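# Load six cart bottles into the fridge and shut it

## Task

Move all six bottles from the cart into the refrigerator so each stands upright, then close the refrigerator door completely. Any glass bottle taking a long fall, a violent swing of the door when opening or closing it, or the robot toppling or being left leaning counts as failure. At the end, release everything and back the robot away.

## Robot and tools

Robot: TidyBot++, a mobile base 0.54 m long, 0.50 m wide and 0.38 m tall on four powered casters, carrying one arm with seven joints and a two-finger gripper. The shoulder sits 0.12 m ahead of the base centre, 0.68 m up. Upper arm 0.42 m, forearm 0.31 m, wrist to hand point 0.31 m. At the start the arm is folded with the hand pointing down; then the wrist pokes out up to 0.08 m beyond the front and the elbow reaches up to 1.15 m high. Cameras: base_camera (pinhole, 644x364) and wrist_camera (fisheye, 644x476, looking along the hand).

Frames (metres): the base frame has its origin on the floor below the base centre, x ahead, y to the left, z up. The odometry frame is where the base frame was at scene start. base_odometry only counts wheel rotation, so slip appears as travel; its heading is in rad, left positive, -3.142 to 3.142. base_tilt is in degrees, forward and right positive, with about 1 degree of fixed bias. hand_pose is in the base frame and marks the midpoint of the finger pads; the hand's own z axis runs out along the fingers, and they close along its y axis.

move: one action per call. Keys:
- base: an object of relative offsets from where the base is when the command begins, measured along its axes at that moment. translate_m (forward positive, -2 to 2 m), strafe_m (left positive, -2 to 2 m), rotate_rad (counter-clockwise from above positive, -6.3 to 6.3). Combined translate and strafe go in a straight line.
- joints: absolute angles in rad, by name. joint_1_rad any angle (spins the arm about vertical; positive is clockwise from above, the opposite sense to heading). joint_2_rad -2.249 to 2.249 (shoulder, 0 = upper arm vertical, positive leans forward). joint_3_rad any angle. joint_4_rad -2.579 to 2.579 (elbow, 0 = straight, negative bends forward when joint_3 is 3.14). joint_5_rad any angle. joint_6_rad -2.099 to 2.099 (wrist). joint_7_rad any angle (hand roll; at 1.57 with the hand down the fingers open left-right). gripper_pos 0 (open) to 1 (closed); pad gap is roughly 85 x (1 - gripper_pos) mm. Unlimited joints take the short way round, so send steps below half a turn. Done tolerance is 0.039 rad for joints 1-4, 0.095 for 5-7, 0.03 for the gripper.
- target: one list of seven numbers [x, y, z, qw, qx, qy, qz], an absolute hand pose in the base frame, metres then quaternion. With target, joints may hold only gripper_pos.
- speeds: per-action top speeds; translate_m and strafe_m 0.05 to 0.5 m/s (put it under only one of them when both move), rotate_rad 0.1 to 1.57 rad/s.
- cameras: list from base_camera, wrist_camera, all; omitted means all, [] means none.
- blocking: true (default) waits until everything is at rest; false returns in about 0.5 s while motion continues. A new move only overrides what it names.
One action is capped at 15 s; base moves time out after 14 s.

wait: seconds 0 to 10, returns the state and images. stop: brakes all running motions. zoom_image: camera plus region [x0, y0, x1, y1] in pixels from the top-left, at most 504x504. finished_scene: scene = the current scene number; irreversible.

Results: base_status, joint_status and hand_status give done, moving, off_target (rested away from target, may still push), stopped, contact_stop, time_out, not_followed, torque_fault or limit_stop_at_motor_heat. The move line gives done or the worst word. pictures lists image order. hand_target is where the hand would be with every joint on target. motor_effort is a percent of maximum torque, peak in brackets; readings carry bias and noise. Motor temperatures are listed per joint. on_its_own reports uncommanded behaviour. Warnings: joint command not followed and cause: (self-collision check), pose unreachable, ARM HIT, MOTOR HOT (60 °C), OVER-TEMPERATURE FAULT (75 °C, arm sags and locks out 30-60 s). A refused call, or an uncommanded stop (contact_stop, time_out, torque fault), cancels the remaining move, wait and finished_scene calls of that reply; a merely invalid call (e.g. unknown key) does not.

Arm behaviour: target moves usually land off_target within about 3 cm; correct by adding (wanted minus measured hand_pose) to your last target. The solver favours folded postures, and poses low and forward near the base may hit the base; no check stops that. Unreachable poses wander up to 10 s then time_out. Held loads make the arm sag; to hold still resend hand_target, not hand_pose, and never command a loaded joint to its current reading. A hand pointing down reaches at most about 0.94 m high, only close in. Closed fingertips extend 20 mm past the hand point. When a held bottle touches a surface, hand_pose stops dropping while commands keep going lower.

Avoid: dropping bottles or releasing them while moving, swinging the door fast, driving or turning while the arm is snagged above about 0.6 m, reaching far out from the folded pose or swinging a stretched arm sideways (tipping), hard impacts that exceed torque limits (104.5 N m joints 1-4, 51.3 N m joints 5-7), squeezing hard on something still resting, and long holds with the arm outstretched (overheating). A blocked base keeps pushing and may still report done.

Each tool is called after "Emit:" as name(argument=value, ...) on one line, values as JSON.

## Session

Emit:
move()

Scene clock: 0.00 s.
Motor temperatures (°C): [36 38 35 34 41 48 42]
base_odometry: x=+0.000 y=+0.000 heading=+0.000
base_tilt: forward=+0.0 right=+0.3
base_status: not commanded
joint_positions: joint_1_rad=-0.036 joint_2_rad=-0.393 joint_3_rad=+3.111 joint_4_rad=-2.524 joint_5_rad=-0.010 joint_6_rad=-0.875 joint_7_rad=+1.568 gripper_pos=+0.000
joint_status: not commanded
motor_effort: joint_1_rad=+0 joint_2_rad=+0 joint_3_rad=+0 joint_4_rad=+14 joint_5_rad=+0 joint_6_rad=+2 joint_7_rad=+0
hand_pose: x=+0.2655 y=+0.0121 z=+0.5950 quat_wxyz=(+0.000, +0.997, +0.028, +0.068) (m; base frame)
hand_target: x=+0.2654 y=+0.0121 z=+0.5948 quat_wxyz=(+0.000, +0.997, +0.028, +0.068) (m; base frame)
hand_status: not commanded
pictures: base_camera, wrist_camera

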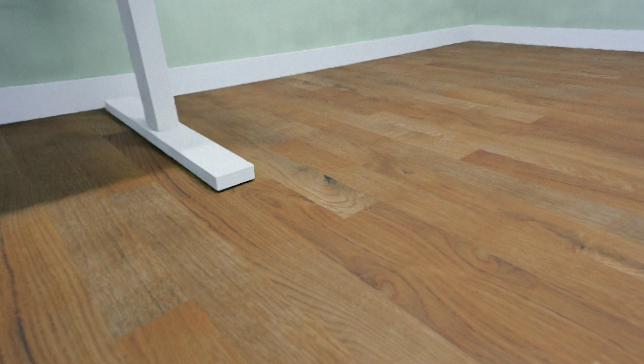

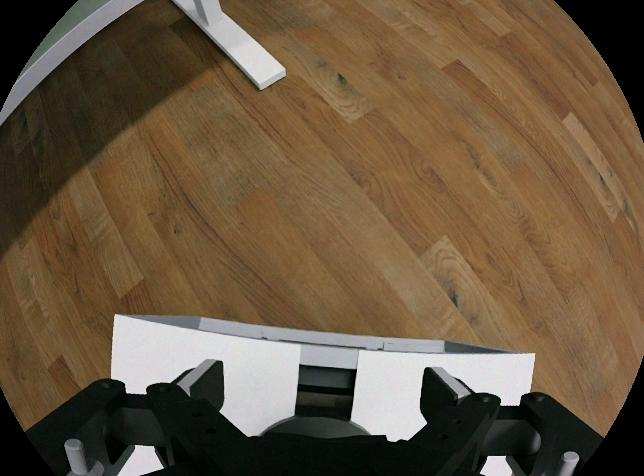

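Emit:
move(joints={"joint_6_rad": 0.3})

Scene clock: 6.93 s.
Motor temperatures (°C): [36 38 35 34 41 48 42]
move: done
base_odometry: x=+0.000 y=+0.000 heading=+0.000
base_tilt: forward=+0.0 right=+0.3
base_status: not commanded
joint_positions: joint_1_rad=-0.036 joint_2_rad=-0.393 joint_3_rad=+3.111 joint_4_rad=-2.522 joint_5_rad=-0.010 joint_6_rad=+0.223 joint_7_rad=+1.568 gripper_pos=+0.000
joint_status: all done
motor_effort: joint_1_rad=-1(1) joint_2_rad=-5(5) joint_3_rad=+1(1) joint_4_rad=+19(19) joint_5_rad=+0(1) joint_6_rad=+9(9) joint_7_rad=+0(1)
hand_pose: x=+0.5172 y=+0.0276 z=+0.8016 quat_wxyz=(-0.016, +0.815, +0.024, +0.579) (m; base frame)
hand_target: x=+0.5236 y=+0.0280 z=+0.8232 quat_wxyz=(-0.017, +0.793, +0.023, +0.609) (m; base frame)
hand_status: not commanded
pictures: base_camera, wrist_camera

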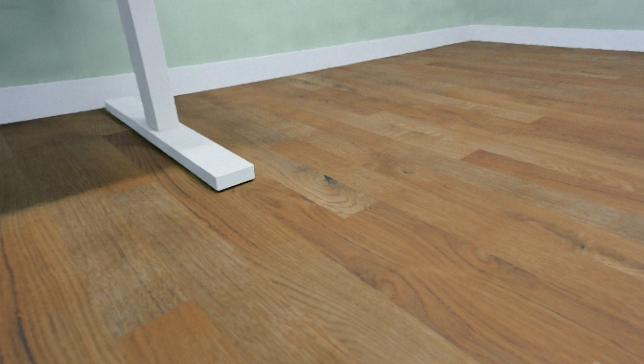

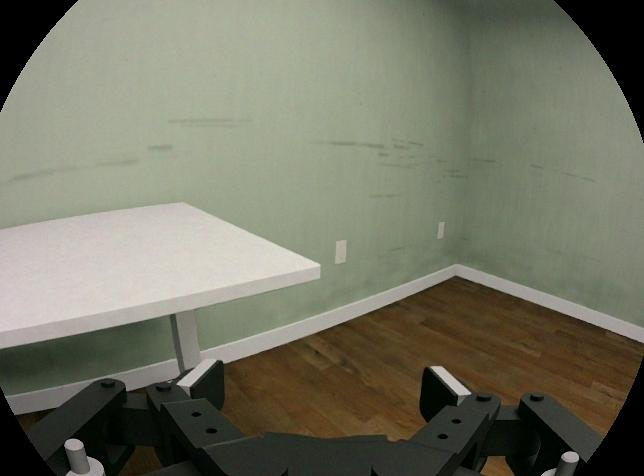

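Emit:
move(base={"rotate_rad": -1.2})

Emit:
move(base={"rotate_rad": -1.2})

Emit:
move(base={"rotate_rad": -1.2})

Emit:
move(base={"rotate_rad": -1.2})

Scene clock: 12.13 s.
Motor temperatures (°C): [36 38 35 34 41 48 42]
move: done
base_odometry: x=+0.000 y=+0.000 heading=-1.199
base_tilt: forward=+0.0 right=+0.3
base_status: done
joint_positions: joint_1_rad=-0.036 joint_2_rad=-0.393 joint_3_rad=+3.111 joint_4_rad=-2.522 joint_5_rad=-0.010 joint_6_rad=+0.224 joint_7_rad=+1.568 gripper_pos=+0.000
joint_status: not commanded
motor_effort: joint_1_rad=-1(2) joint_2_rad=-5(6) joint_3_rad=+1(2) joint_4_rad=+19(19) joint_5_rad=+0(1) joint_6_rad=+9(9) joint_7_rad=+1(1)
hand_pose: x=+0.5173 y=+0.0275 z=+0.8019 quat_wxyz=(-0.016, +0.814, +0.024, +0.580) (m; base frame)
hand_target: x=+0.5236 y=+0.0280 z=+0.8232 quat_wxyz=(-0.017, +0.793, +0.023, +0.609) (m; base frame)
hand_status: not commanded
pictures: base_camera, wrist_camera

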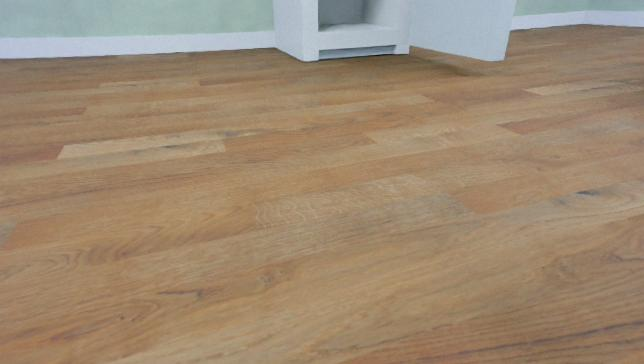

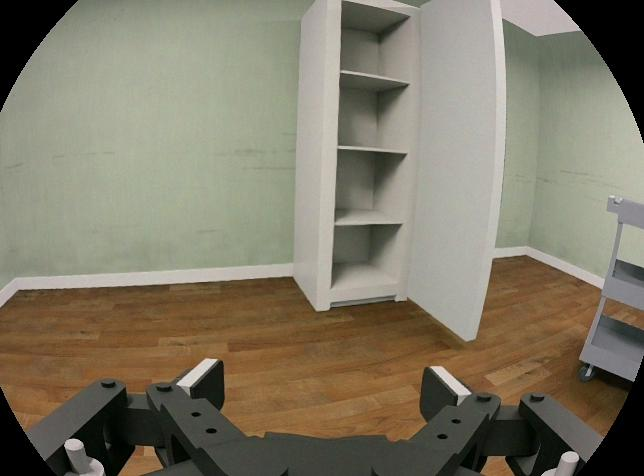

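Scene clock: 14.17 s.
Motor temperatures (°C): [36 38 35 34 41 48 42]
move: done
base_odometry: x=+0.000 y=+0.000 heading=-2.399
base_tilt: forward=+0.0 right=+0.3
base_status: done
joint_positions: joint_1_rad=-0.036 joint_2_rad=-0.393 joint_3_rad=+3.111 joint_4_rad=-2.522 joint_5_rad=-0.010 joint_6_rad=+0.224 joint_7_rad=+1.568 gripper_pos=+0.000
joint_status: not commanded
motor_effort: joint_1_rad=-1(2) joint_2_rad=-5(6) joint_3_rad=+1(3) joint_4_rad=+19(19) joint_5_rad=+0(1) joint_6_rad=+9(9) joint_7_rad=+0(1)
hand_pose: x=+0.5174 y=+0.0275 z=+0.8020 quat_wxyz=(-0.016, +0.814, +0.024, +0.580) (m; base frame)
hand_target: x=+0.5236 y=+0.0280 z=+0.8232 quat_wxyz=(-0.017, +0.793, +0.023, +0.609) (m; base frame)
hand_status: not commanded
pictures: base_camera, wrist_camera

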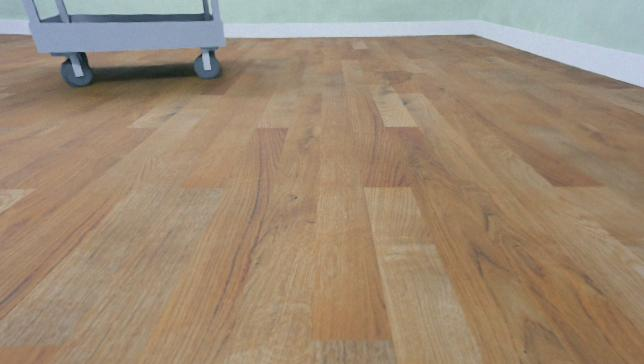

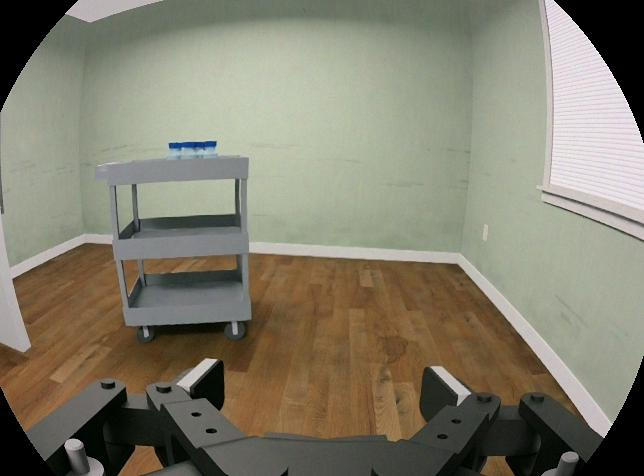

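Scene clock: 16.20 s.
Motor temperatures (°C): [36 38 35 34 41 48 42]
move: done
base_odometry: x=+0.000 y=+0.000 heading=+2.685
base_tilt: forward=+0.0 right=+0.3
base_status: done
joint_positions: joint_1_rad=-0.036 joint_2_rad=-0.393 joint_3_rad=+3.111 joint_4_rad=-2.522 joint_5_rad=-0.010 joint_6_rad=+0.224 joint_7_rad=+1.568 gripper_pos=+0.000
joint_status: not commanded
motor_effort: joint_1_rad=+0(2) joint_2_rad=-5(6) joint_3_rad=+1(3) joint_4_rad=+19(19) joint_5_rad=+0(1) joint_6_rad=+9(10) joint_7_rad=+0(1)
hand_pose: x=+0.5174 y=+0.0275 z=+0.8020 quat_wxyz=(-0.016, +0.814, +0.024, +0.580) (m; base frame)
hand_target: x=+0.5236 y=+0.0280 z=+0.8232 quat_wxyz=(-0.017, +0.793, +0.023, +0.609) (m; base frame)
hand_status: not commanded
pictures: base_camera, wrist_camera

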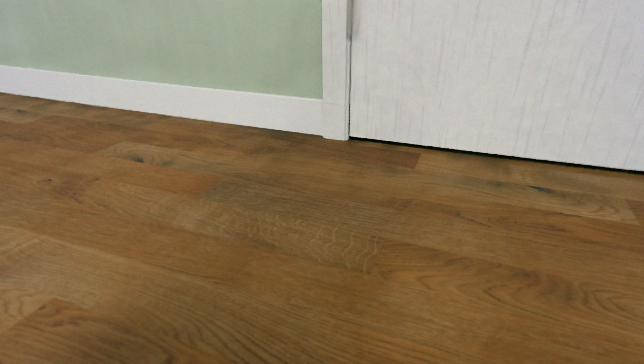

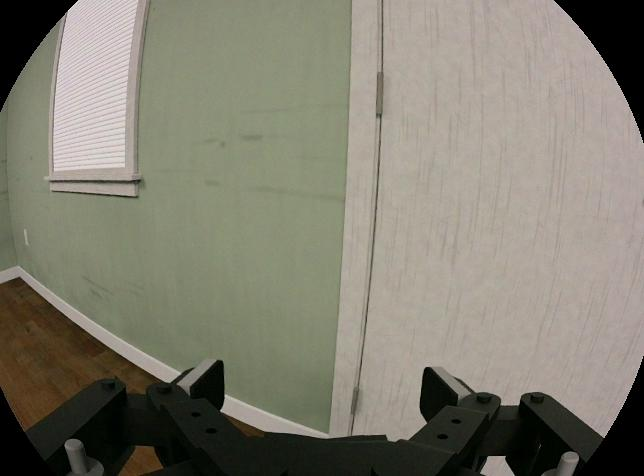

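Scene clock: 18.23 s.
Motor temperatures (°C): [36 38 35 34 41 48 42]
move: done
base_odometry: x=+0.000 y=+0.000 heading=+1.486
base_tilt: forward=+0.0 right=+0.3
base_status: done
joint_positions: joint_1_rad=-0.036 joint_2_rad=-0.393 joint_3_rad=+3.111 joint_4_rad=-2.522 joint_5_rad=-0.010 joint_6_rad=+0.225 joint_7_rad=+1.568 gripper_pos=+0.000
joint_status: not commanded
motor_effort: joint_1_rad=-1(2) joint_2_rad=-4(6) joint_3_rad=+1(3) joint_4_rad=+18(19) joint_5_rad=+0(1) joint_6_rad=+9(10) joint_7_rad=+0(2)
hand_pose: x=+0.5174 y=+0.0275 z=+0.8021 quat_wxyz=(-0.016, +0.814, +0.024, +0.580) (m; base frame)
hand_target: x=+0.5236 y=+0.0280 z=+0.8232 quat_wxyz=(-0.017, +0.793, +0.023, +0.609) (m; base frame)
hand_status: not commanded
pictures: base_camera, wrist_camera

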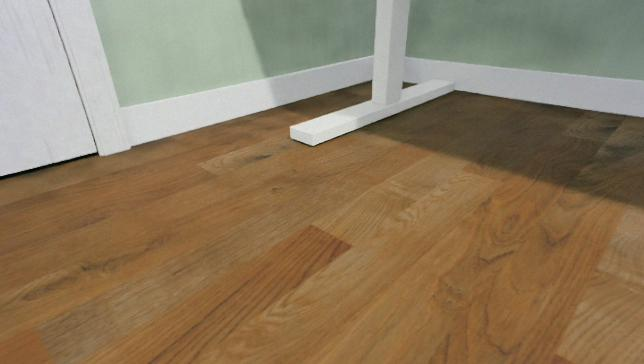

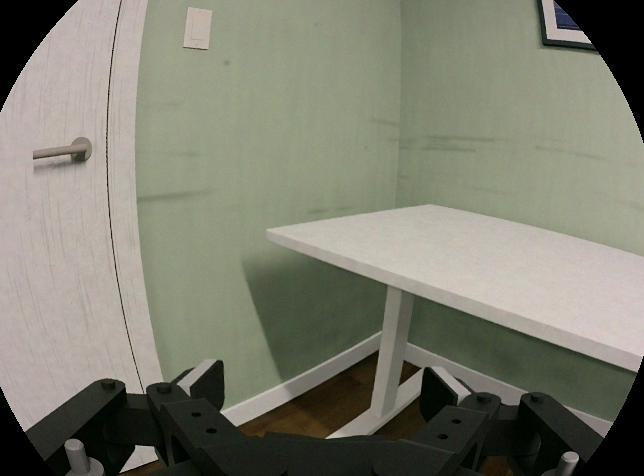

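Emit:
move(base={"rotate_rad": 2.8})

Scene clock: 37.43 s.
Motor temperatures (°C): [36 38 35 34 41 49 42]
move: done
base_odometry: x=+0.000 y=+0.000 heading=-1.998
base_tilt: forward=+0.0 right=+0.3
base_status: done
joint_positions: joint_1_rad=-0.035 joint_2_rad=-0.393 joint_3_rad=+3.111 joint_4_rad=-2.522 joint_5_rad=-0.010 joint_6_rad=+0.225 joint_7_rad=+1.568 gripper_pos=+0.000
joint_status: not commanded
motor_effort: joint_1_rad=+0(2) joint_2_rad=-5(6) joint_3_rad=+0(2) joint_4_rad=+19(19) joint_5_rad=+0(1) joint_6_rad=+9(10) joint_7_rad=+0(1)
hand_pose: x=+0.5174 y=+0.0274 z=+0.8022 quat_wxyz=(-0.016, +0.814, +0.024, +0.580) (m; base frame)
hand_target: x=+0.5236 y=+0.0280 z=+0.8232 quat_wxyz=(-0.017, +0.793, +0.023, +0.609) (m; base frame)
hand_status: not commanded
pictures: base_camera, wrist_camera

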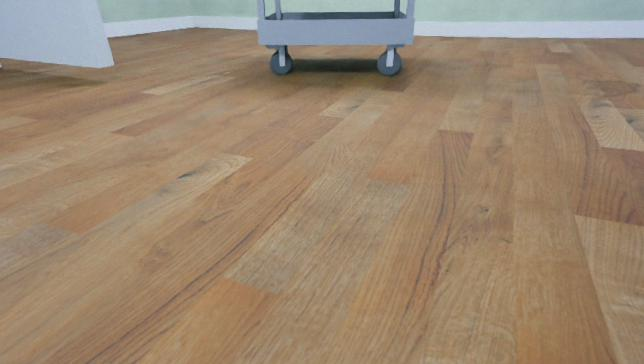

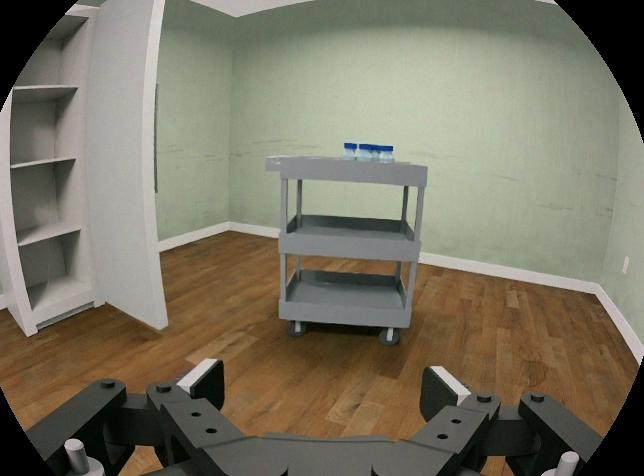

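Emit:
zoom_image(camera="wrist_camera", region=[250, 120, 450, 220])

Scaled by 2.520.

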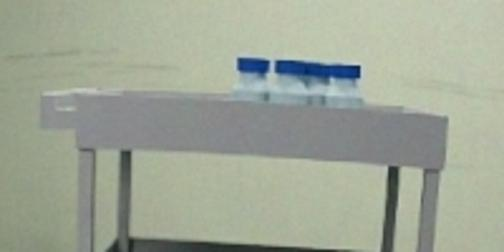

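Emit:
move(base={"translate_m": 0.85, "strafe_m": -0.1, "rotate_rad": -0.1})

Scene clock: 52.90 s.
Motor temperatures (°C): [36 38 35 34 41 49 42]
move: done
base_odometry: x=-0.443 y=-0.732 heading=-2.098
base_tilt: forward=+0.0 right=+0.3
base_status: done
joint_positions: joint_1_rad=-0.035 joint_2_rad=-0.393 joint_3_rad=+3.111 joint_4_rad=-2.522 joint_5_rad=-0.010 joint_6_rad=+0.227 joint_7_rad=+1.568 gripper_pos=+0.000
joint_status: not commanded
motor_effort: joint_1_rad=-1(1) joint_2_rad=-4(7) joint_3_rad=+1(3) joint_4_rad=+18(20) joint_5_rad=+0(0) joint_6_rad=+9(10) joint_7_rad=+0(1)
hand_pose: x=+0.5177 y=+0.0274 z=+0.8026 quat_wxyz=(-0.016, +0.814, +0.024, +0.581) (m; base frame)
hand_target: x=+0.5236 y=+0.0280 z=+0.8232 quat_wxyz=(-0.017, +0.793, +0.023, +0.609) (m; base frame)
hand_status: not commanded
pictures: base_camera, wrist_camera

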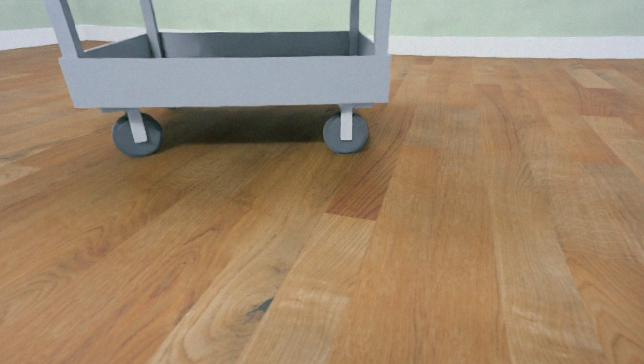

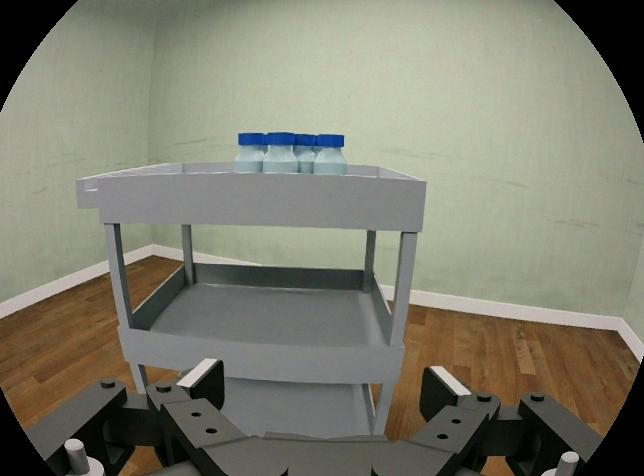

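Emit:
move(joints={"joint_2_rad": 0.0, "joint_4_rad": -0.9, "joint_6_rad": -1.4})

Scene clock: 62.17 s.
Motor temperatures (°C): [36 38 35 34 41 49 42]
move: done
base_odometry: x=-0.443 y=-0.732 heading=-2.098
base_tilt: forward=+0.0 right=+0.3
base_status: not commanded
joint_positions: joint_1_rad=-0.035 joint_2_rad=-0.014 joint_3_rad=+3.111 joint_4_rad=-0.915 joint_5_rad=-0.010 joint_6_rad=-1.339 joint_7_rad=+1.568 gripper_pos=+0.000
joint_status: all done
motor_effort: joint_1_rad=-1(1) joint_2_rad=-17(18) joint_3_rad=+0(1) joint_4_rad=+16(23) joint_5_rad=+0(1) joint_6_rad=+8(11) joint_7_rad=+0(1)
hand_pose: x=+0.6020 y=+0.0364 z=+1.1049 quat_wxyz=(-0.020, +0.899, +0.030, +0.436) (m; base frame)
hand_target: x=+0.5957 y=+0.0360 z=+1.0906 quat_wxyz=(-0.019, +0.912, +0.030, +0.408) (m; base frame)
hand_status: not commanded
pictures: base_camera, wrist_camera

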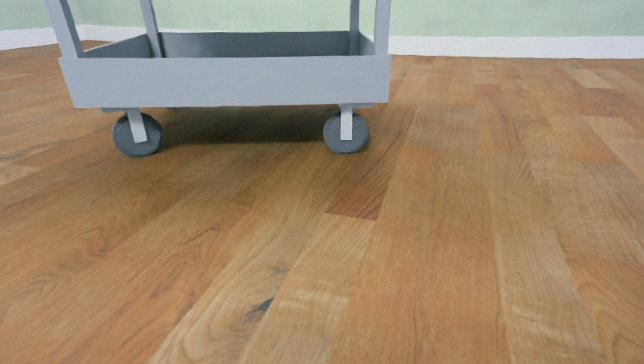

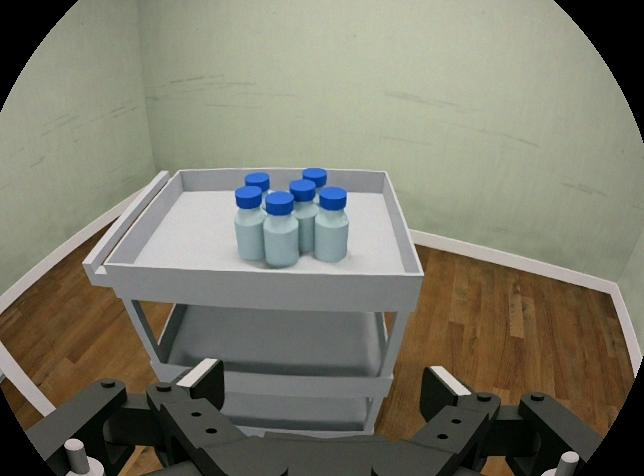

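Emit:
zoom_image(camera="wrist_camera", region=[200, 150, 400, 290])

Scaled by 2.520.

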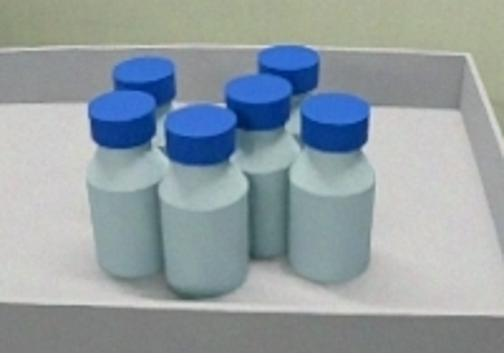

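Emit:
move(joints={"gripper_pos": 0.25})

Emit:
zoom_image(camera="wrist_camera", region=[120, 330, 500, 476])

Scene clock: 115.03 s.
Motor temperatures (°C): [36 38 35 34 40 48 42]
move: done
base_odometry: x=-0.443 y=-0.732 heading=-2.098
base_tilt: forward=+0.0 right=+0.3
base_status: not commanded
joint_positions: joint_1_rad=-0.035 joint_2_rad=-0.014 joint_3_rad=+3.111 joint_4_rad=-0.915 joint_5_rad=-0.010 joint_6_rad=-1.341 joint_7_rad=+1.568 gripper_pos=+0.250
joint_status: all done
motor_effort: joint_1_rad=-1(1) joint_2_rad=-17(17) joint_3_rad=+1(1) joint_4_rad=+16(17) joint_5_rad=+0(0) joint_6_rad=+8(8) joint_7_rad=+0(1)
hand_pose: x=+0.6016 y=+0.0364 z=+1.1043 quat_wxyz=(-0.020, +0.900, +0.030, +0.435) (m; base frame)
hand_target: x=+0.5957 y=+0.0360 z=+1.0906 quat_wxyz=(-0.019, +0.912, +0.030, +0.408) (m; base frame)
hand_status: not commanded
pictures: base_camera, wrist_camera

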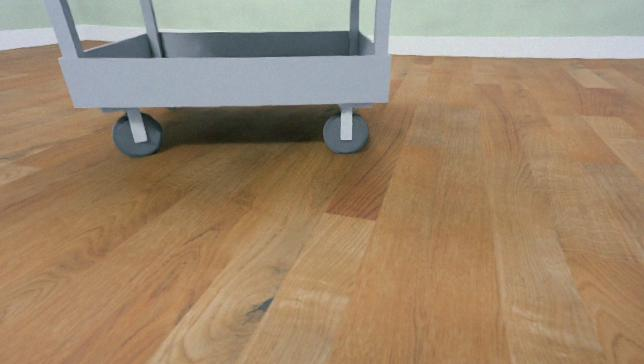

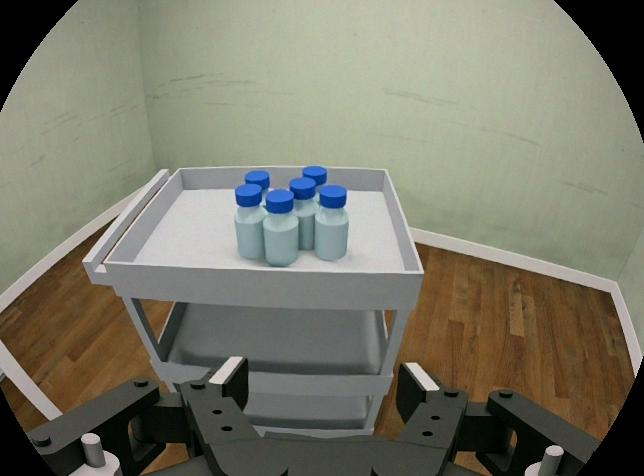

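Scaled by 1.326.

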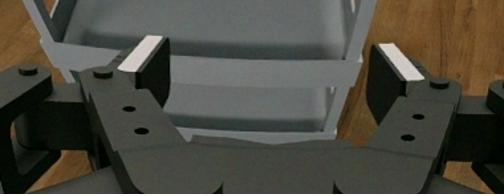

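Emit:
move(base={"translate_m": 0.273, "strafe_m": -0.361, "rotate_rad": 0.436}, joints={"joint_1_rad": 0.0, "joint_2_rad": 0.239, "joint_3_rad": 3.1416, "joint_4_rad": -1.583, "joint_5_rad": 0.0, "joint_6_rad": -0.185, "joint_7_rad": 1.57, "gripper_pos": 0.2})

Scene clock: 140.87 s.
Motor temperatures (°C): [36 38 35 34 40 48 42]
move: done
base_odometry: x=-0.893 y=-0.787 heading=-1.661
base_tilt: forward=+0.0 right=+0.3
base_status: done
joint_positions: joint_1_rad=+0.001 joint_2_rad=+0.240 joint_3_rad=+3.128 joint_4_rad=-1.555 joint_5_rad=-0.010 joint_6_rad=-0.264 joint_7_rad=+1.568 gripper_pos=+0.200
joint_status: all done
motor_effort: joint_1_rad=-1(4) joint_2_rad=-31(34) joint_3_rad=+0(4) joint_4_rad=+20(23) joint_5_rad=+0(3) joint_6_rad=+8(9) joint_7_rad=+1(2)
hand_pose: x=+0.8002 y=+0.0096 z=+0.8746 quat_wxyz=(-0.009, +0.857, +0.000, +0.515) (m; base frame)
hand_target: x=+0.8053 y=+0.0013 z=+0.8810 quat_wxyz=(+0.000, +0.843, +0.000, +0.537) (m; base frame)
hand_status: not commanded
pictures: base_camera, wrist_camera

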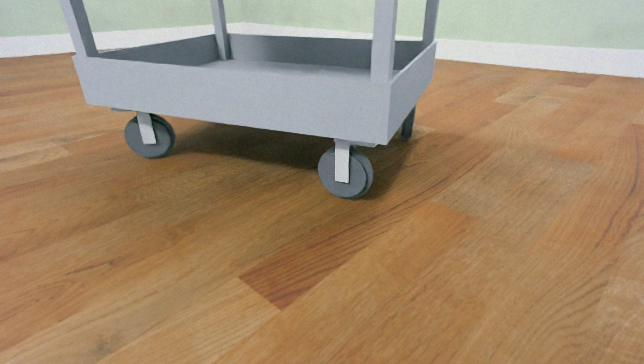

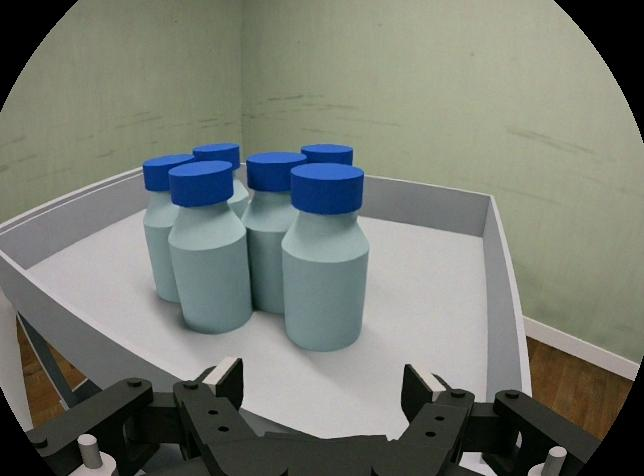

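Emit:
move(base={"translate_m": 0.07, "strafe_m": -0.004}, speeds={"translate_m": 0.1}, cameras=["wrist_camera"])

Scene clock: 149.27 s.
Motor temperatures (°C): [36 38 35 34 40 48 42]
move: done
base_odometry: x=-0.903 y=-0.856 heading=-1.662
base_tilt: forward=+0.0 right=+0.3
base_status: done
joint_positions: joint_1_rad=+0.001 joint_2_rad=+0.244 joint_3_rad=+3.128 joint_4_rad=-1.557 joint_5_rad=-0.010 joint_6_rad=-0.259 joint_7_rad=+1.568 gripper_pos=+0.200
joint_status: not commanded
motor_effort: joint_1_rad=+0(1) joint_2_rad=-31(34) joint_3_rad=+0(1) joint_4_rad=+20(21) joint_5_rad=+0(1) joint_6_rad=+8(9) joint_7_rad=+0(1)
hand_pose: x=+0.8013 y=+0.0097 z=+0.8716 quat_wxyz=(-0.009, +0.858, +0.000, +0.514) (m; base frame)
hand_target: x=+0.8053 y=+0.0013 z=+0.8810 quat_wxyz=(+0.000, +0.843, +0.000, +0.537) (m; base frame)
hand_status: not commanded
pictures: wrist_camera

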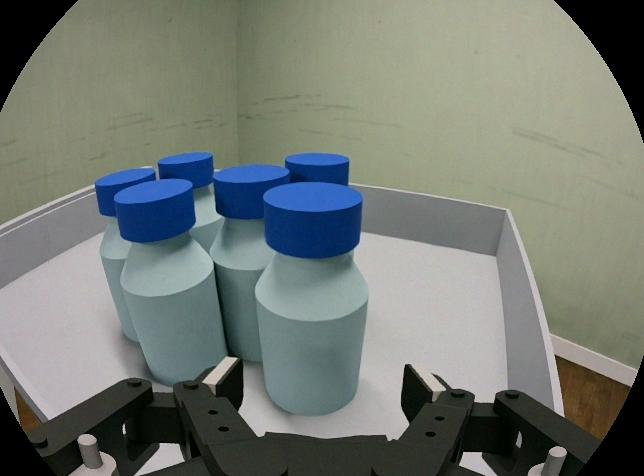

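Emit:
move(joints={"joint_2_rad": 0.221, "joint_4_rad": -1.451, "joint_6_rad": -0.335}, cameras=["wrist_camera"])

Scene clock: 163.70 s.
Motor temperatures (°C): [36 38 35 34 40 49 42]
move: done
base_odometry: x=-0.903 y=-0.856 heading=-1.662
base_tilt: forward=+0.0 right=+0.3
base_status: not commanded
joint_positions: joint_1_rad=+0.001 joint_2_rad=+0.240 joint_3_rad=+3.128 joint_4_rad=-1.457 joint_5_rad=-0.010 joint_6_rad=-0.289 joint_7_rad=+1.568 gripper_pos=+0.200
joint_status: all done
motor_effort: joint_1_rad=+0(1) joint_2_rad=-32(33) joint_3_rad=+0(1) joint_4_rad=+21(22) joint_5_rad=+0(0) joint_6_rad=+9(10) joint_7_rad=+0(1)
hand_pose: x=+0.8155 y=+0.0098 z=+0.9254 quat_wxyz=(-0.009, +0.838, +0.000, +0.546) (m; base frame)
hand_target: x=+0.8061 y=+0.0013 z=+0.9291 quat_wxyz=(+0.000, +0.843, +0.000, +0.537) (m; base frame)
hand_status: not commanded
pictures: wrist_camera

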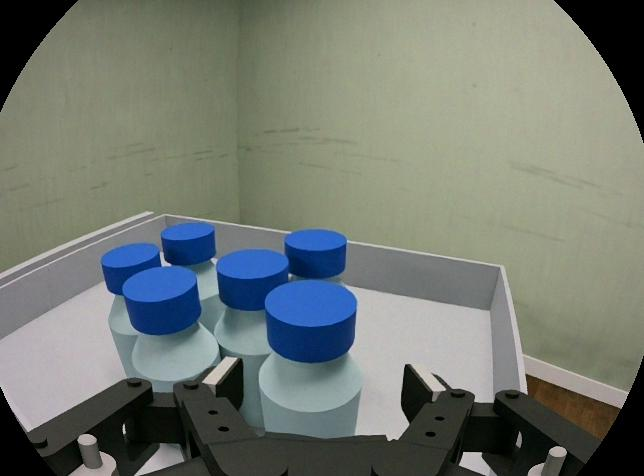

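Emit:
move(base={"translate_m": 0.056, "strafe_m": 0.005}, speeds={"translate_m": 0.1}, cameras=["wrist_camera"])

Scene clock: 169.03 s.
Motor temperatures (°C): [36 38 35 34 40 49 42]
move: done
base_odometry: x=-0.904 y=-0.913 heading=-1.662
base_tilt: forward=+0.0 right=+0.3
base_status: done
joint_positions: joint_1_rad=+0.001 joint_2_rad=+0.237 joint_3_rad=+3.128 joint_4_rad=-1.457 joint_5_rad=-0.010 joint_6_rad=-0.289 joint_7_rad=+1.568 gripper_pos=+0.200
joint_status: not commanded
motor_effort: joint_1_rad=-1(1) joint_2_rad=-32(35) joint_3_rad=+0(1) joint_4_rad=+21(22) joint_5_rad=+0(1) joint_6_rad=+8(10) joint_7_rad=+0(1)
hand_pose: x=+0.8148 y=+0.0098 z=+0.9274 quat_wxyz=(-0.009, +0.837, +0.000, +0.547) (m; base frame)
hand_target: x=+0.8061 y=+0.0013 z=+0.9291 quat_wxyz=(+0.000, +0.843, +0.000, +0.537) (m; base frame)
hand_status: not commanded
pictures: wrist_camera

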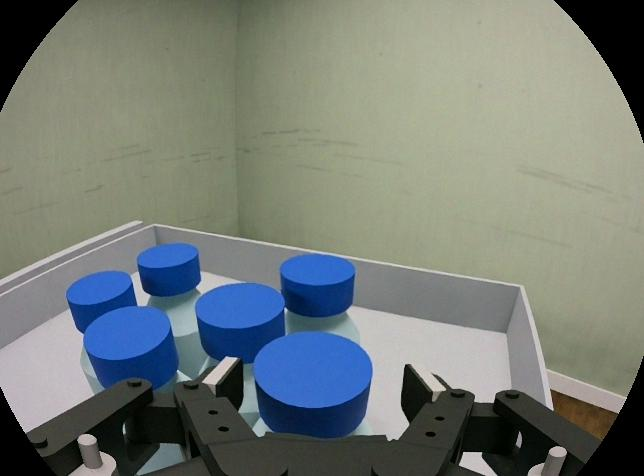

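Emit:
move(base={"translate_m": 0.005, "strafe_m": 0.004}, speeds={"translate_m": 0.1}, cameras=[])

Emit:
move(joints={"gripper_pos": 0.36}, cameras=["wrist_camera"])

Scene clock: 176.00 s.
Motor temperatures (°C): [36 38 35 34 40 48 42]
move: done
base_odometry: x=-0.900 y=-0.918 heading=-1.662
base_tilt: forward=+0.0 right=+0.2
base_status: done
joint_positions: joint_1_rad=+0.001 joint_2_rad=+0.237 joint_3_rad=+3.129 joint_4_rad=-1.457 joint_5_rad=-0.010 joint_6_rad=-0.289 joint_7_rad=+1.568 gripper_pos=+0.200
joint_status: not commanded
motor_effort: joint_1_rad=-1(4) joint_2_rad=-31(35) joint_3_rad=+0(3) joint_4_rad=+20(21) joint_5_rad=+0(0) joint_6_rad=+8(9) joint_7_rad=+0(1)
hand_pose: x=+0.8147 y=+0.0097 z=+0.9275 quat_wxyz=(-0.009, +0.837, +0.000, +0.547) (m; base frame)
hand_target: x=+0.8061 y=+0.0013 z=+0.9291 quat_wxyz=(+0.000, +0.843, +0.000, +0.537) (m; base frame)
hand_status: not commanded
pictures: none
No camera images: "cameras" was empty.

Scene clock: 176.60 s.
Motor temperatures (°C): [36 38 35 34 40 48 42]
move: done
base_odometry: x=-0.900 y=-0.918 heading=-1.662
base_tilt: forward=+0.0 right=+0.3
base_status: not commanded
joint_positions: joint_1_rad=+0.001 joint_2_rad=+0.237 joint_3_rad=+3.129 joint_4_rad=-1.457 joint_5_rad=-0.010 joint_6_rad=-0.289 joint_7_rad=+1.568 gripper_pos=+0.360
joint_status: all done
motor_effort: joint_1_rad=+0(1) joint_2_rad=-31(32) joint_3_rad=+0(1) joint_4_rad=+21(21) joint_5_rad=+0(1) joint_6_rad=+9(9) joint_7_rad=+0(1)
hand_pose: x=+0.8147 y=+0.0097 z=+0.9275 quat_wxyz=(-0.009, +0.837, +0.000, +0.547) (m; base frame)
hand_target: x=+0.8061 y=+0.0013 z=+0.9291 quat_wxyz=(+0.000, +0.843, +0.000, +0.537) (m; base frame)
hand_status: not commanded
pictures: wrist_camera

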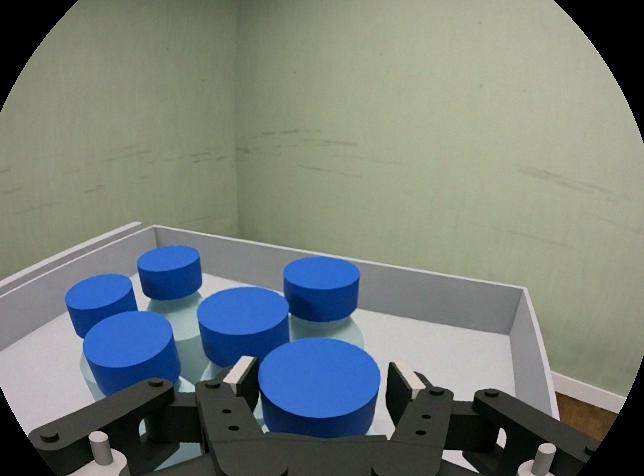

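Emit:
move(joints={"gripper_pos": 0.46}, cameras=["wrist_camera"])

Scene clock: 179.93 s.
Motor temperatures (°C): [36 38 35 34 40 48 42]
move: done
base_odometry: x=-0.900 y=-0.918 heading=-1.662
base_tilt: forward=+0.0 right=+0.2
base_status: not commanded
joint_positions: joint_1_rad=+0.001 joint_2_rad=+0.237 joint_3_rad=+3.129 joint_4_rad=-1.457 joint_5_rad=-0.010 joint_6_rad=-0.289 joint_7_rad=+1.568 gripper_pos=+0.443
joint_status: all done
motor_effort: joint_1_rad=+0(2) joint_2_rad=-30(31) joint_3_rad=+1(1) joint_4_rad=+21(21) joint_5_rad=+0(1) joint_6_rad=+9(10) joint_7_rad=+0(1)
hand_pose: x=+0.8146 y=+0.0098 z=+0.9279 quat_wxyz=(-0.009, +0.837, +0.000, +0.548) (m; base frame)
hand_target: x=+0.8061 y=+0.0013 z=+0.9291 quat_wxyz=(+0.000, +0.843, +0.000, +0.537) (m; base frame)
hand_status: not commanded
pictures: wrist_camera

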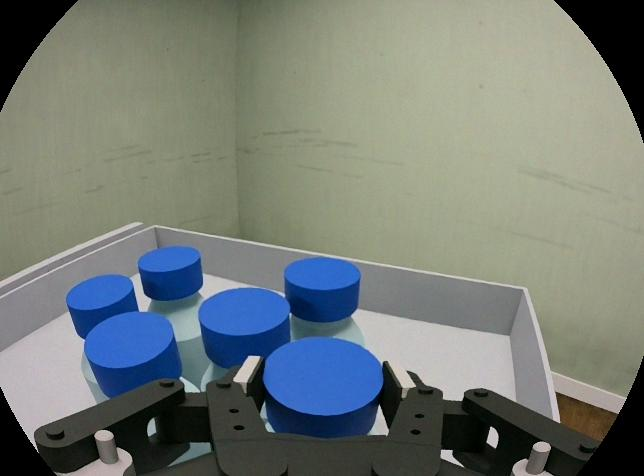

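Emit:
move(joints={"gripper_pos": 0.7}, cameras=[])

Emit:
move(joints={"joint_4_rad": -1.36, "joint_6_rad": -0.42}, cameras=["wrist_camera"])

Scene clock: 187.97 s.
Motor temperatures (°C): [36 38 35 34 40 48 42]
move: off_target
base_odometry: x=-0.900 y=-0.918 heading=-1.662
base_tilt: forward=+0.0 right=+0.3
base_status: not commanded
joint_positions: joint_1_rad=+0.001 joint_2_rad=+0.236 joint_3_rad=+3.129 joint_4_rad=-1.457 joint_5_rad=-0.010 joint_6_rad=-0.289 joint_7_rad=+1.568 gripper_pos=+0.459
joint_status: gripper_pos off_target (ended at +0.459, target +0.700)
motor_effort: joint_1_rad=+0(1) joint_2_rad=-30(30) joint_3_rad=+0(0) joint_4_rad=+21(21) joint_5_rad=+0(0) joint_6_rad=+9(10) joint_7_rad=+0(1)
hand_pose: x=+0.8146 y=+0.0098 z=+0.9280 quat_wxyz=(-0.009, +0.837, +0.000, +0.548) (m; base frame)
hand_target: x=+0.8061 y=+0.0013 z=+0.9291 quat_wxyz=(+0.000, +0.843, +0.000, +0.537) (m; base frame)
hand_status: not commanded
pictures: none
No camera images: "cameras" was empty.

Scene clock: 188.87 s.
Motor temperatures (°C): [36 38 35 34 40 48 42]
move: done
base_odometry: x=-0.900 y=-0.918 heading=-1.662
base_tilt: forward=+0.0 right=+0.3
base_status: not commanded
joint_positions: joint_1_rad=+0.001 joint_2_rad=+0.247 joint_3_rad=+3.129 joint_4_rad=-1.395 joint_5_rad=-0.010 joint_6_rad=-0.387 joint_7_rad=+1.568 gripper_pos=+0.459
joint_status: all done
motor_effort: joint_1_rad=+0(1) joint_2_rad=-37(37) joint_3_rad=+0(1) joint_4_rad=+24(26) joint_5_rad=+0(0) joint_6_rad=+11(13) joint_7_rad=+0(1)
hand_pose: x=+0.8144 y=+0.0101 z=+0.9304 quat_wxyz=(-0.009, +0.849, +0.000, +0.528) (m; base frame)
hand_target: x=+0.8085 y=+0.0013 z=+0.9593 quat_wxyz=(+0.000, +0.842, +0.000, +0.540) (m; base frame)
hand_status: not commanded
pictures: wrist_camera

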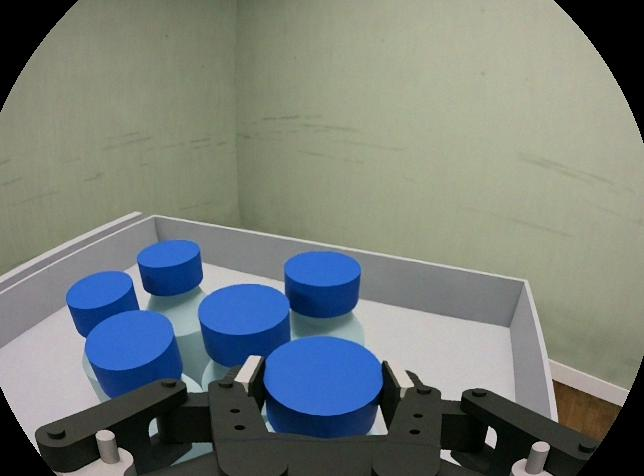

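Emit:
move(joints={"joint_2_rad": 0.21, "joint_4_rad": -1.2, "joint_6_rad": -0.55}, cameras=["wrist_camera"])

Scene clock: 193.93 s.
Motor temperatures (°C): [36 38 35 34 40 48 42]
move: done
base_odometry: x=-0.900 y=-0.918 heading=-1.662
base_tilt: forward=+0.0 right=+0.2
base_status: not commanded
joint_positions: joint_1_rad=+0.001 joint_2_rad=+0.247 joint_3_rad=+3.129 joint_4_rad=-1.232 joint_5_rad=-0.010 joint_6_rad=-0.518 joint_7_rad=+1.568 gripper_pos=+0.459
joint_status: all done
motor_effort: joint_1_rad=+0(2) joint_2_rad=-37(39) joint_3_rad=+0(1) joint_4_rad=+25(27) joint_5_rad=+0(1) joint_6_rad=+12(14) joint_7_rad=+0(1)
hand_pose: x=+0.8183 y=+0.0103 z=+0.9902 quat_wxyz=(-0.010, +0.840, +0.001, +0.542) (m; base frame)
hand_target: x=+0.8050 y=+0.0013 z=+1.0256 quat_wxyz=(+0.000, +0.830, +0.000, +0.557) (m; base frame)
hand_status: not commanded
pictures: wrist_camera

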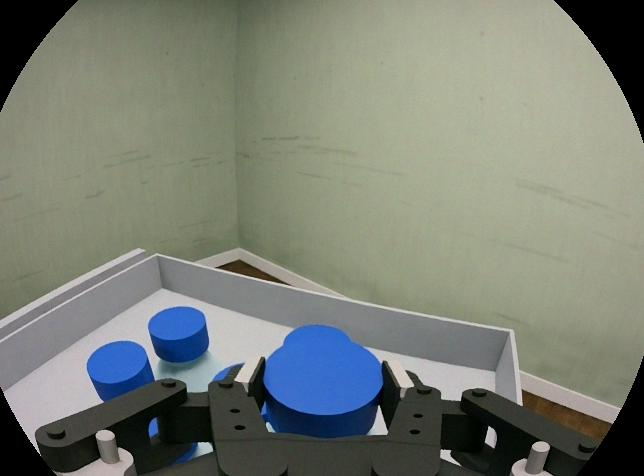

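Emit:
move(joints={"joint_2_rad": 0.2, "joint_4_rad": -1.02, "joint_6_rad": -0.71}, cameras=["wrist_camera"])

Scene clock: 199.50 s.
Motor temperatures (°C): [36 39 35 35 40 48 42]
move: off_target
base_odometry: x=-0.900 y=-0.918 heading=-1.662
base_tilt: forward=+0.0 right=+0.3
base_status: not commanded
joint_positions: joint_1_rad=+0.001 joint_2_rad=+0.244 joint_3_rad=+3.129 joint_4_rad=-1.049 joint_5_rad=-0.010 joint_6_rad=-0.679 joint_7_rad=+1.568 gripper_pos=+0.459
joint_status: joint_2_rad off_target (ended at +0.244, target +0.200); the others done
motor_effort: joint_1_rad=-1(1) joint_2_rad=-37(40) joint_3_rad=+0(1) joint_4_rad=+25(28) joint_5_rad=+0(0) joint_6_rad=+13(14) joint_7_rad=+1(1)
hand_pose: x=+0.8091 y=+0.0104 z=+1.0549 quat_wxyz=(-0.010, +0.834, +0.002, +0.552) (m; base frame)
hand_target: x=+0.7892 y=+0.0013 z=+1.0928 quat_wxyz=(+0.000, +0.822, +0.000, +0.569) (m; base frame)
hand_status: not commanded
pictures: wrist_camera

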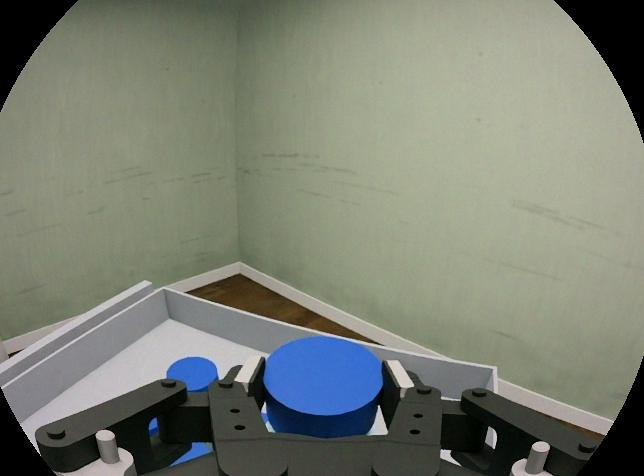

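Emit:
move(base={"translate_m": -0.45}, speeds={"translate_m": 0.25}, cameras=["wrist_camera"])

Emit:
move(base={"rotate_rad": 0.77}, speeds={"rotate_rad": 0.5}, cameras=["base_camera", "wrist_camera"])

Scene clock: 223.93 s.
Motor temperatures (°C): [36 39 35 35 40 48 42]
move: done
base_odometry: x=-0.859 y=-0.470 heading=-1.662
base_tilt: forward=+0.0 right=+0.3
base_status: done
joint_positions: joint_1_rad=+0.001 joint_2_rad=+0.241 joint_3_rad=+3.129 joint_4_rad=-1.049 joint_5_rad=-0.010 joint_6_rad=-0.685 joint_7_rad=+1.568 gripper_pos=+0.459
joint_status: not commanded
motor_effort: joint_1_rad=-1(2) joint_2_rad=-36(42) joint_3_rad=+0(2) joint_4_rad=+25(26) joint_5_rad=+0(1) joint_6_rad=+12(13) joint_7_rad=+0(1)
hand_pose: x=+0.8075 y=+0.0100 z=+1.0549 quat_wxyz=(-0.010, +0.835, +0.001, +0.551) (m; base frame)
hand_target: x=+0.7892 y=+0.0013 z=+1.0928 quat_wxyz=(+0.000, +0.822, +0.000, +0.569) (m; base frame)
hand_status: not commanded
pictures: wrist_camera

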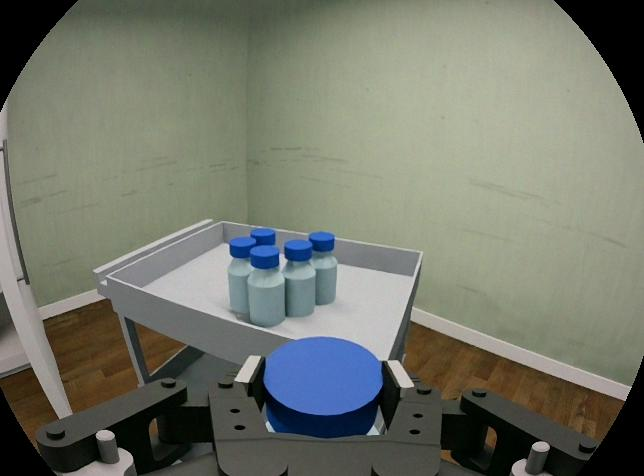

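Scene clock: 226.37 s.
Motor temperatures (°C): [36 39 35 35 40 48 42]
move: done
base_odometry: x=-0.859 y=-0.470 heading=-0.892
base_tilt: forward=+0.0 right=+0.3
base_status: done
joint_positions: joint_1_rad=-0.002 joint_2_rad=+0.241 joint_3_rad=+3.136 joint_4_rad=-1.049 joint_5_rad=-0.010 joint_6_rad=-0.685 joint_7_rad=+1.568 gripper_pos=+0.459
joint_status: not commanded
motor_effort: joint_1_rad=-1(5) joint_2_rad=-37(38) joint_3_rad=+0(4) joint_4_rad=+25(25) joint_5_rad=+0(2) joint_6_rad=+13(13) joint_7_rad=+0(2)
hand_pose: x=+0.8076 y=+0.0084 z=+1.0548 quat_wxyz=(-0.008, +0.835, +0.000, +0.551) (m; base frame)
hand_target: x=+0.7892 y=+0.0013 z=+1.0928 quat_wxyz=(+0.000, +0.822, +0.000, +0.569) (m; base frame)
hand_status: not commanded
pictures: base_camera, wrist_camera

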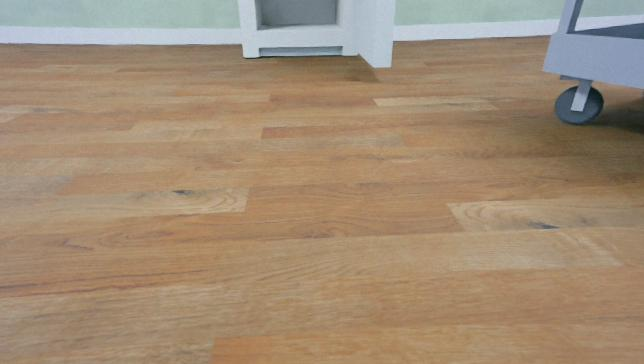

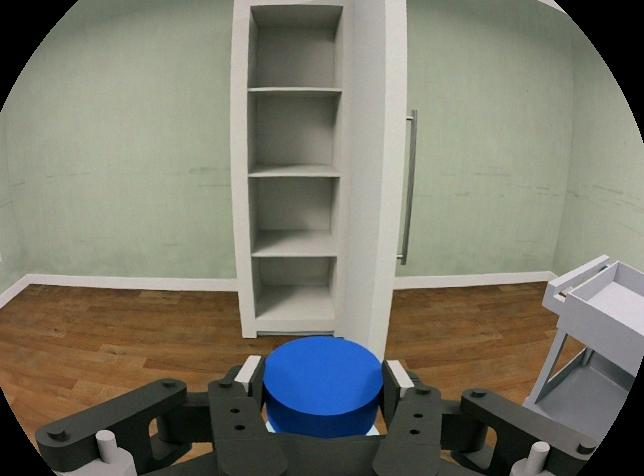

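Emit:
move(base={"translate_m": 0.75, "strafe_m": 0.24}, speeds={"translate_m": 0.3}, cameras=["base_camera", "wrist_camera"])

Scene clock: 260.40 s.
Motor temperatures (°C): [36 39 35 35 40 48 42]
move: done
base_odometry: x=-0.201 y=-0.903 heading=-0.892
base_tilt: forward=+0.0 right=+0.3
base_status: done
joint_positions: joint_1_rad=-0.002 joint_2_rad=+0.243 joint_3_rad=+3.136 joint_4_rad=-1.049 joint_5_rad=-0.010 joint_6_rad=-0.687 joint_7_rad=+1.568 gripper_pos=+0.459
joint_status: not commanded
motor_effort: joint_1_rad=+0(2) joint_2_rad=-37(40) joint_3_rad=+0(2) joint_4_rad=+25(26) joint_5_rad=+0(1) joint_6_rad=+12(14) joint_7_rad=+0(1)
hand_pose: x=+0.8082 y=+0.0081 z=+1.0528 quat_wxyz=(-0.008, +0.836, +0.000, +0.549) (m; base frame)
hand_target: x=+0.7892 y=+0.0013 z=+1.0928 quat_wxyz=(+0.000, +0.822, +0.000, +0.569) (m; base frame)
hand_status: not commanded
pictures: base_camera, wrist_camera

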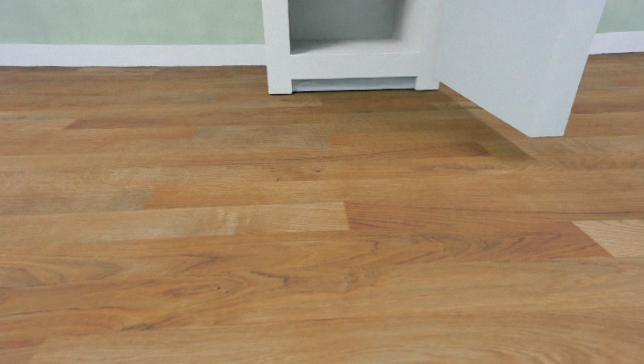

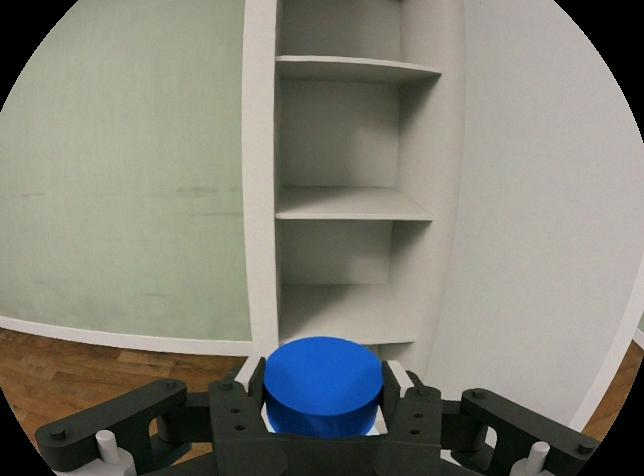

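Emit:
move(joints={"joint_2_rad": 0.143, "joint_4_rad": -0.879, "joint_6_rad": -0.904}, base={"translate_m": 0.2}, speeds={"translate_m": 0.15})

Scene clock: 297.03 s.
Motor temperatures (°C): [36 40 35 35 40 48 42]
move: off_target
base_odometry: x=-0.076 y=-1.059 heading=-0.891
base_tilt: forward=+0.0 right=+0.3
base_status: done
joint_positions: joint_1_rad=-0.002 joint_2_rad=+0.188 joint_3_rad=+3.136 joint_4_rad=-0.910 joint_5_rad=-0.010 joint_6_rad=-0.877 joint_7_rad=+1.568 gripper_pos=+0.459
joint_status: joint_2_rad off_target (ended at +0.188, target +0.143); the others done
motor_effort: joint_1_rad=+0(2) joint_2_rad=-33(38) joint_3_rad=+0(1) joint_4_rad=+24(27) joint_5_rad=+0(1) joint_6_rad=+12(14) joint_7_rad=+0(1)
hand_pose: x=+0.7636 y=+0.0083 z=+1.1161 quat_wxyz=(-0.008, +0.834, +0.001, +0.551) (m; base frame)
hand_target: x=+0.7390 y=+0.0013 z=+1.1540 quat_wxyz=(+0.000, +0.821, +0.000, +0.571) (m; base frame)
hand_status: not commanded
pictures: base_camera, wrist_camera

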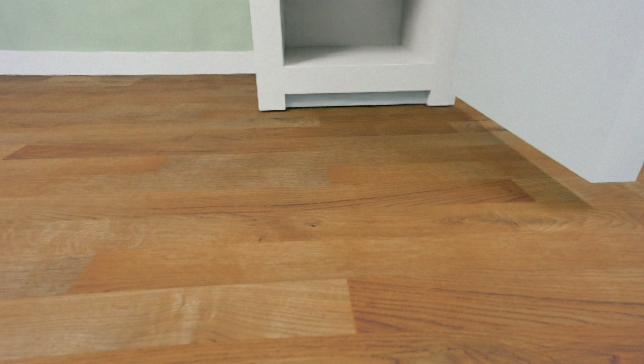

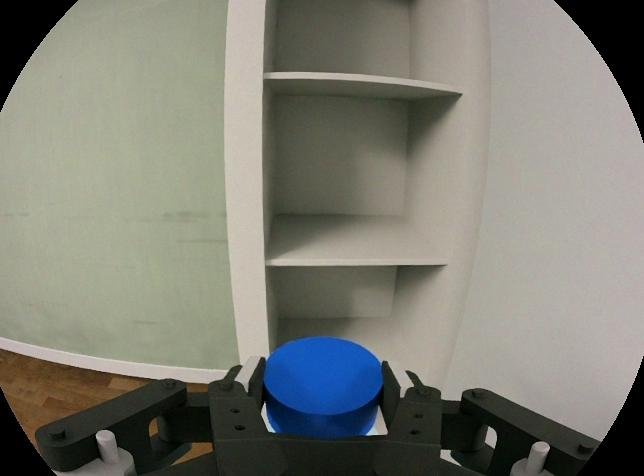

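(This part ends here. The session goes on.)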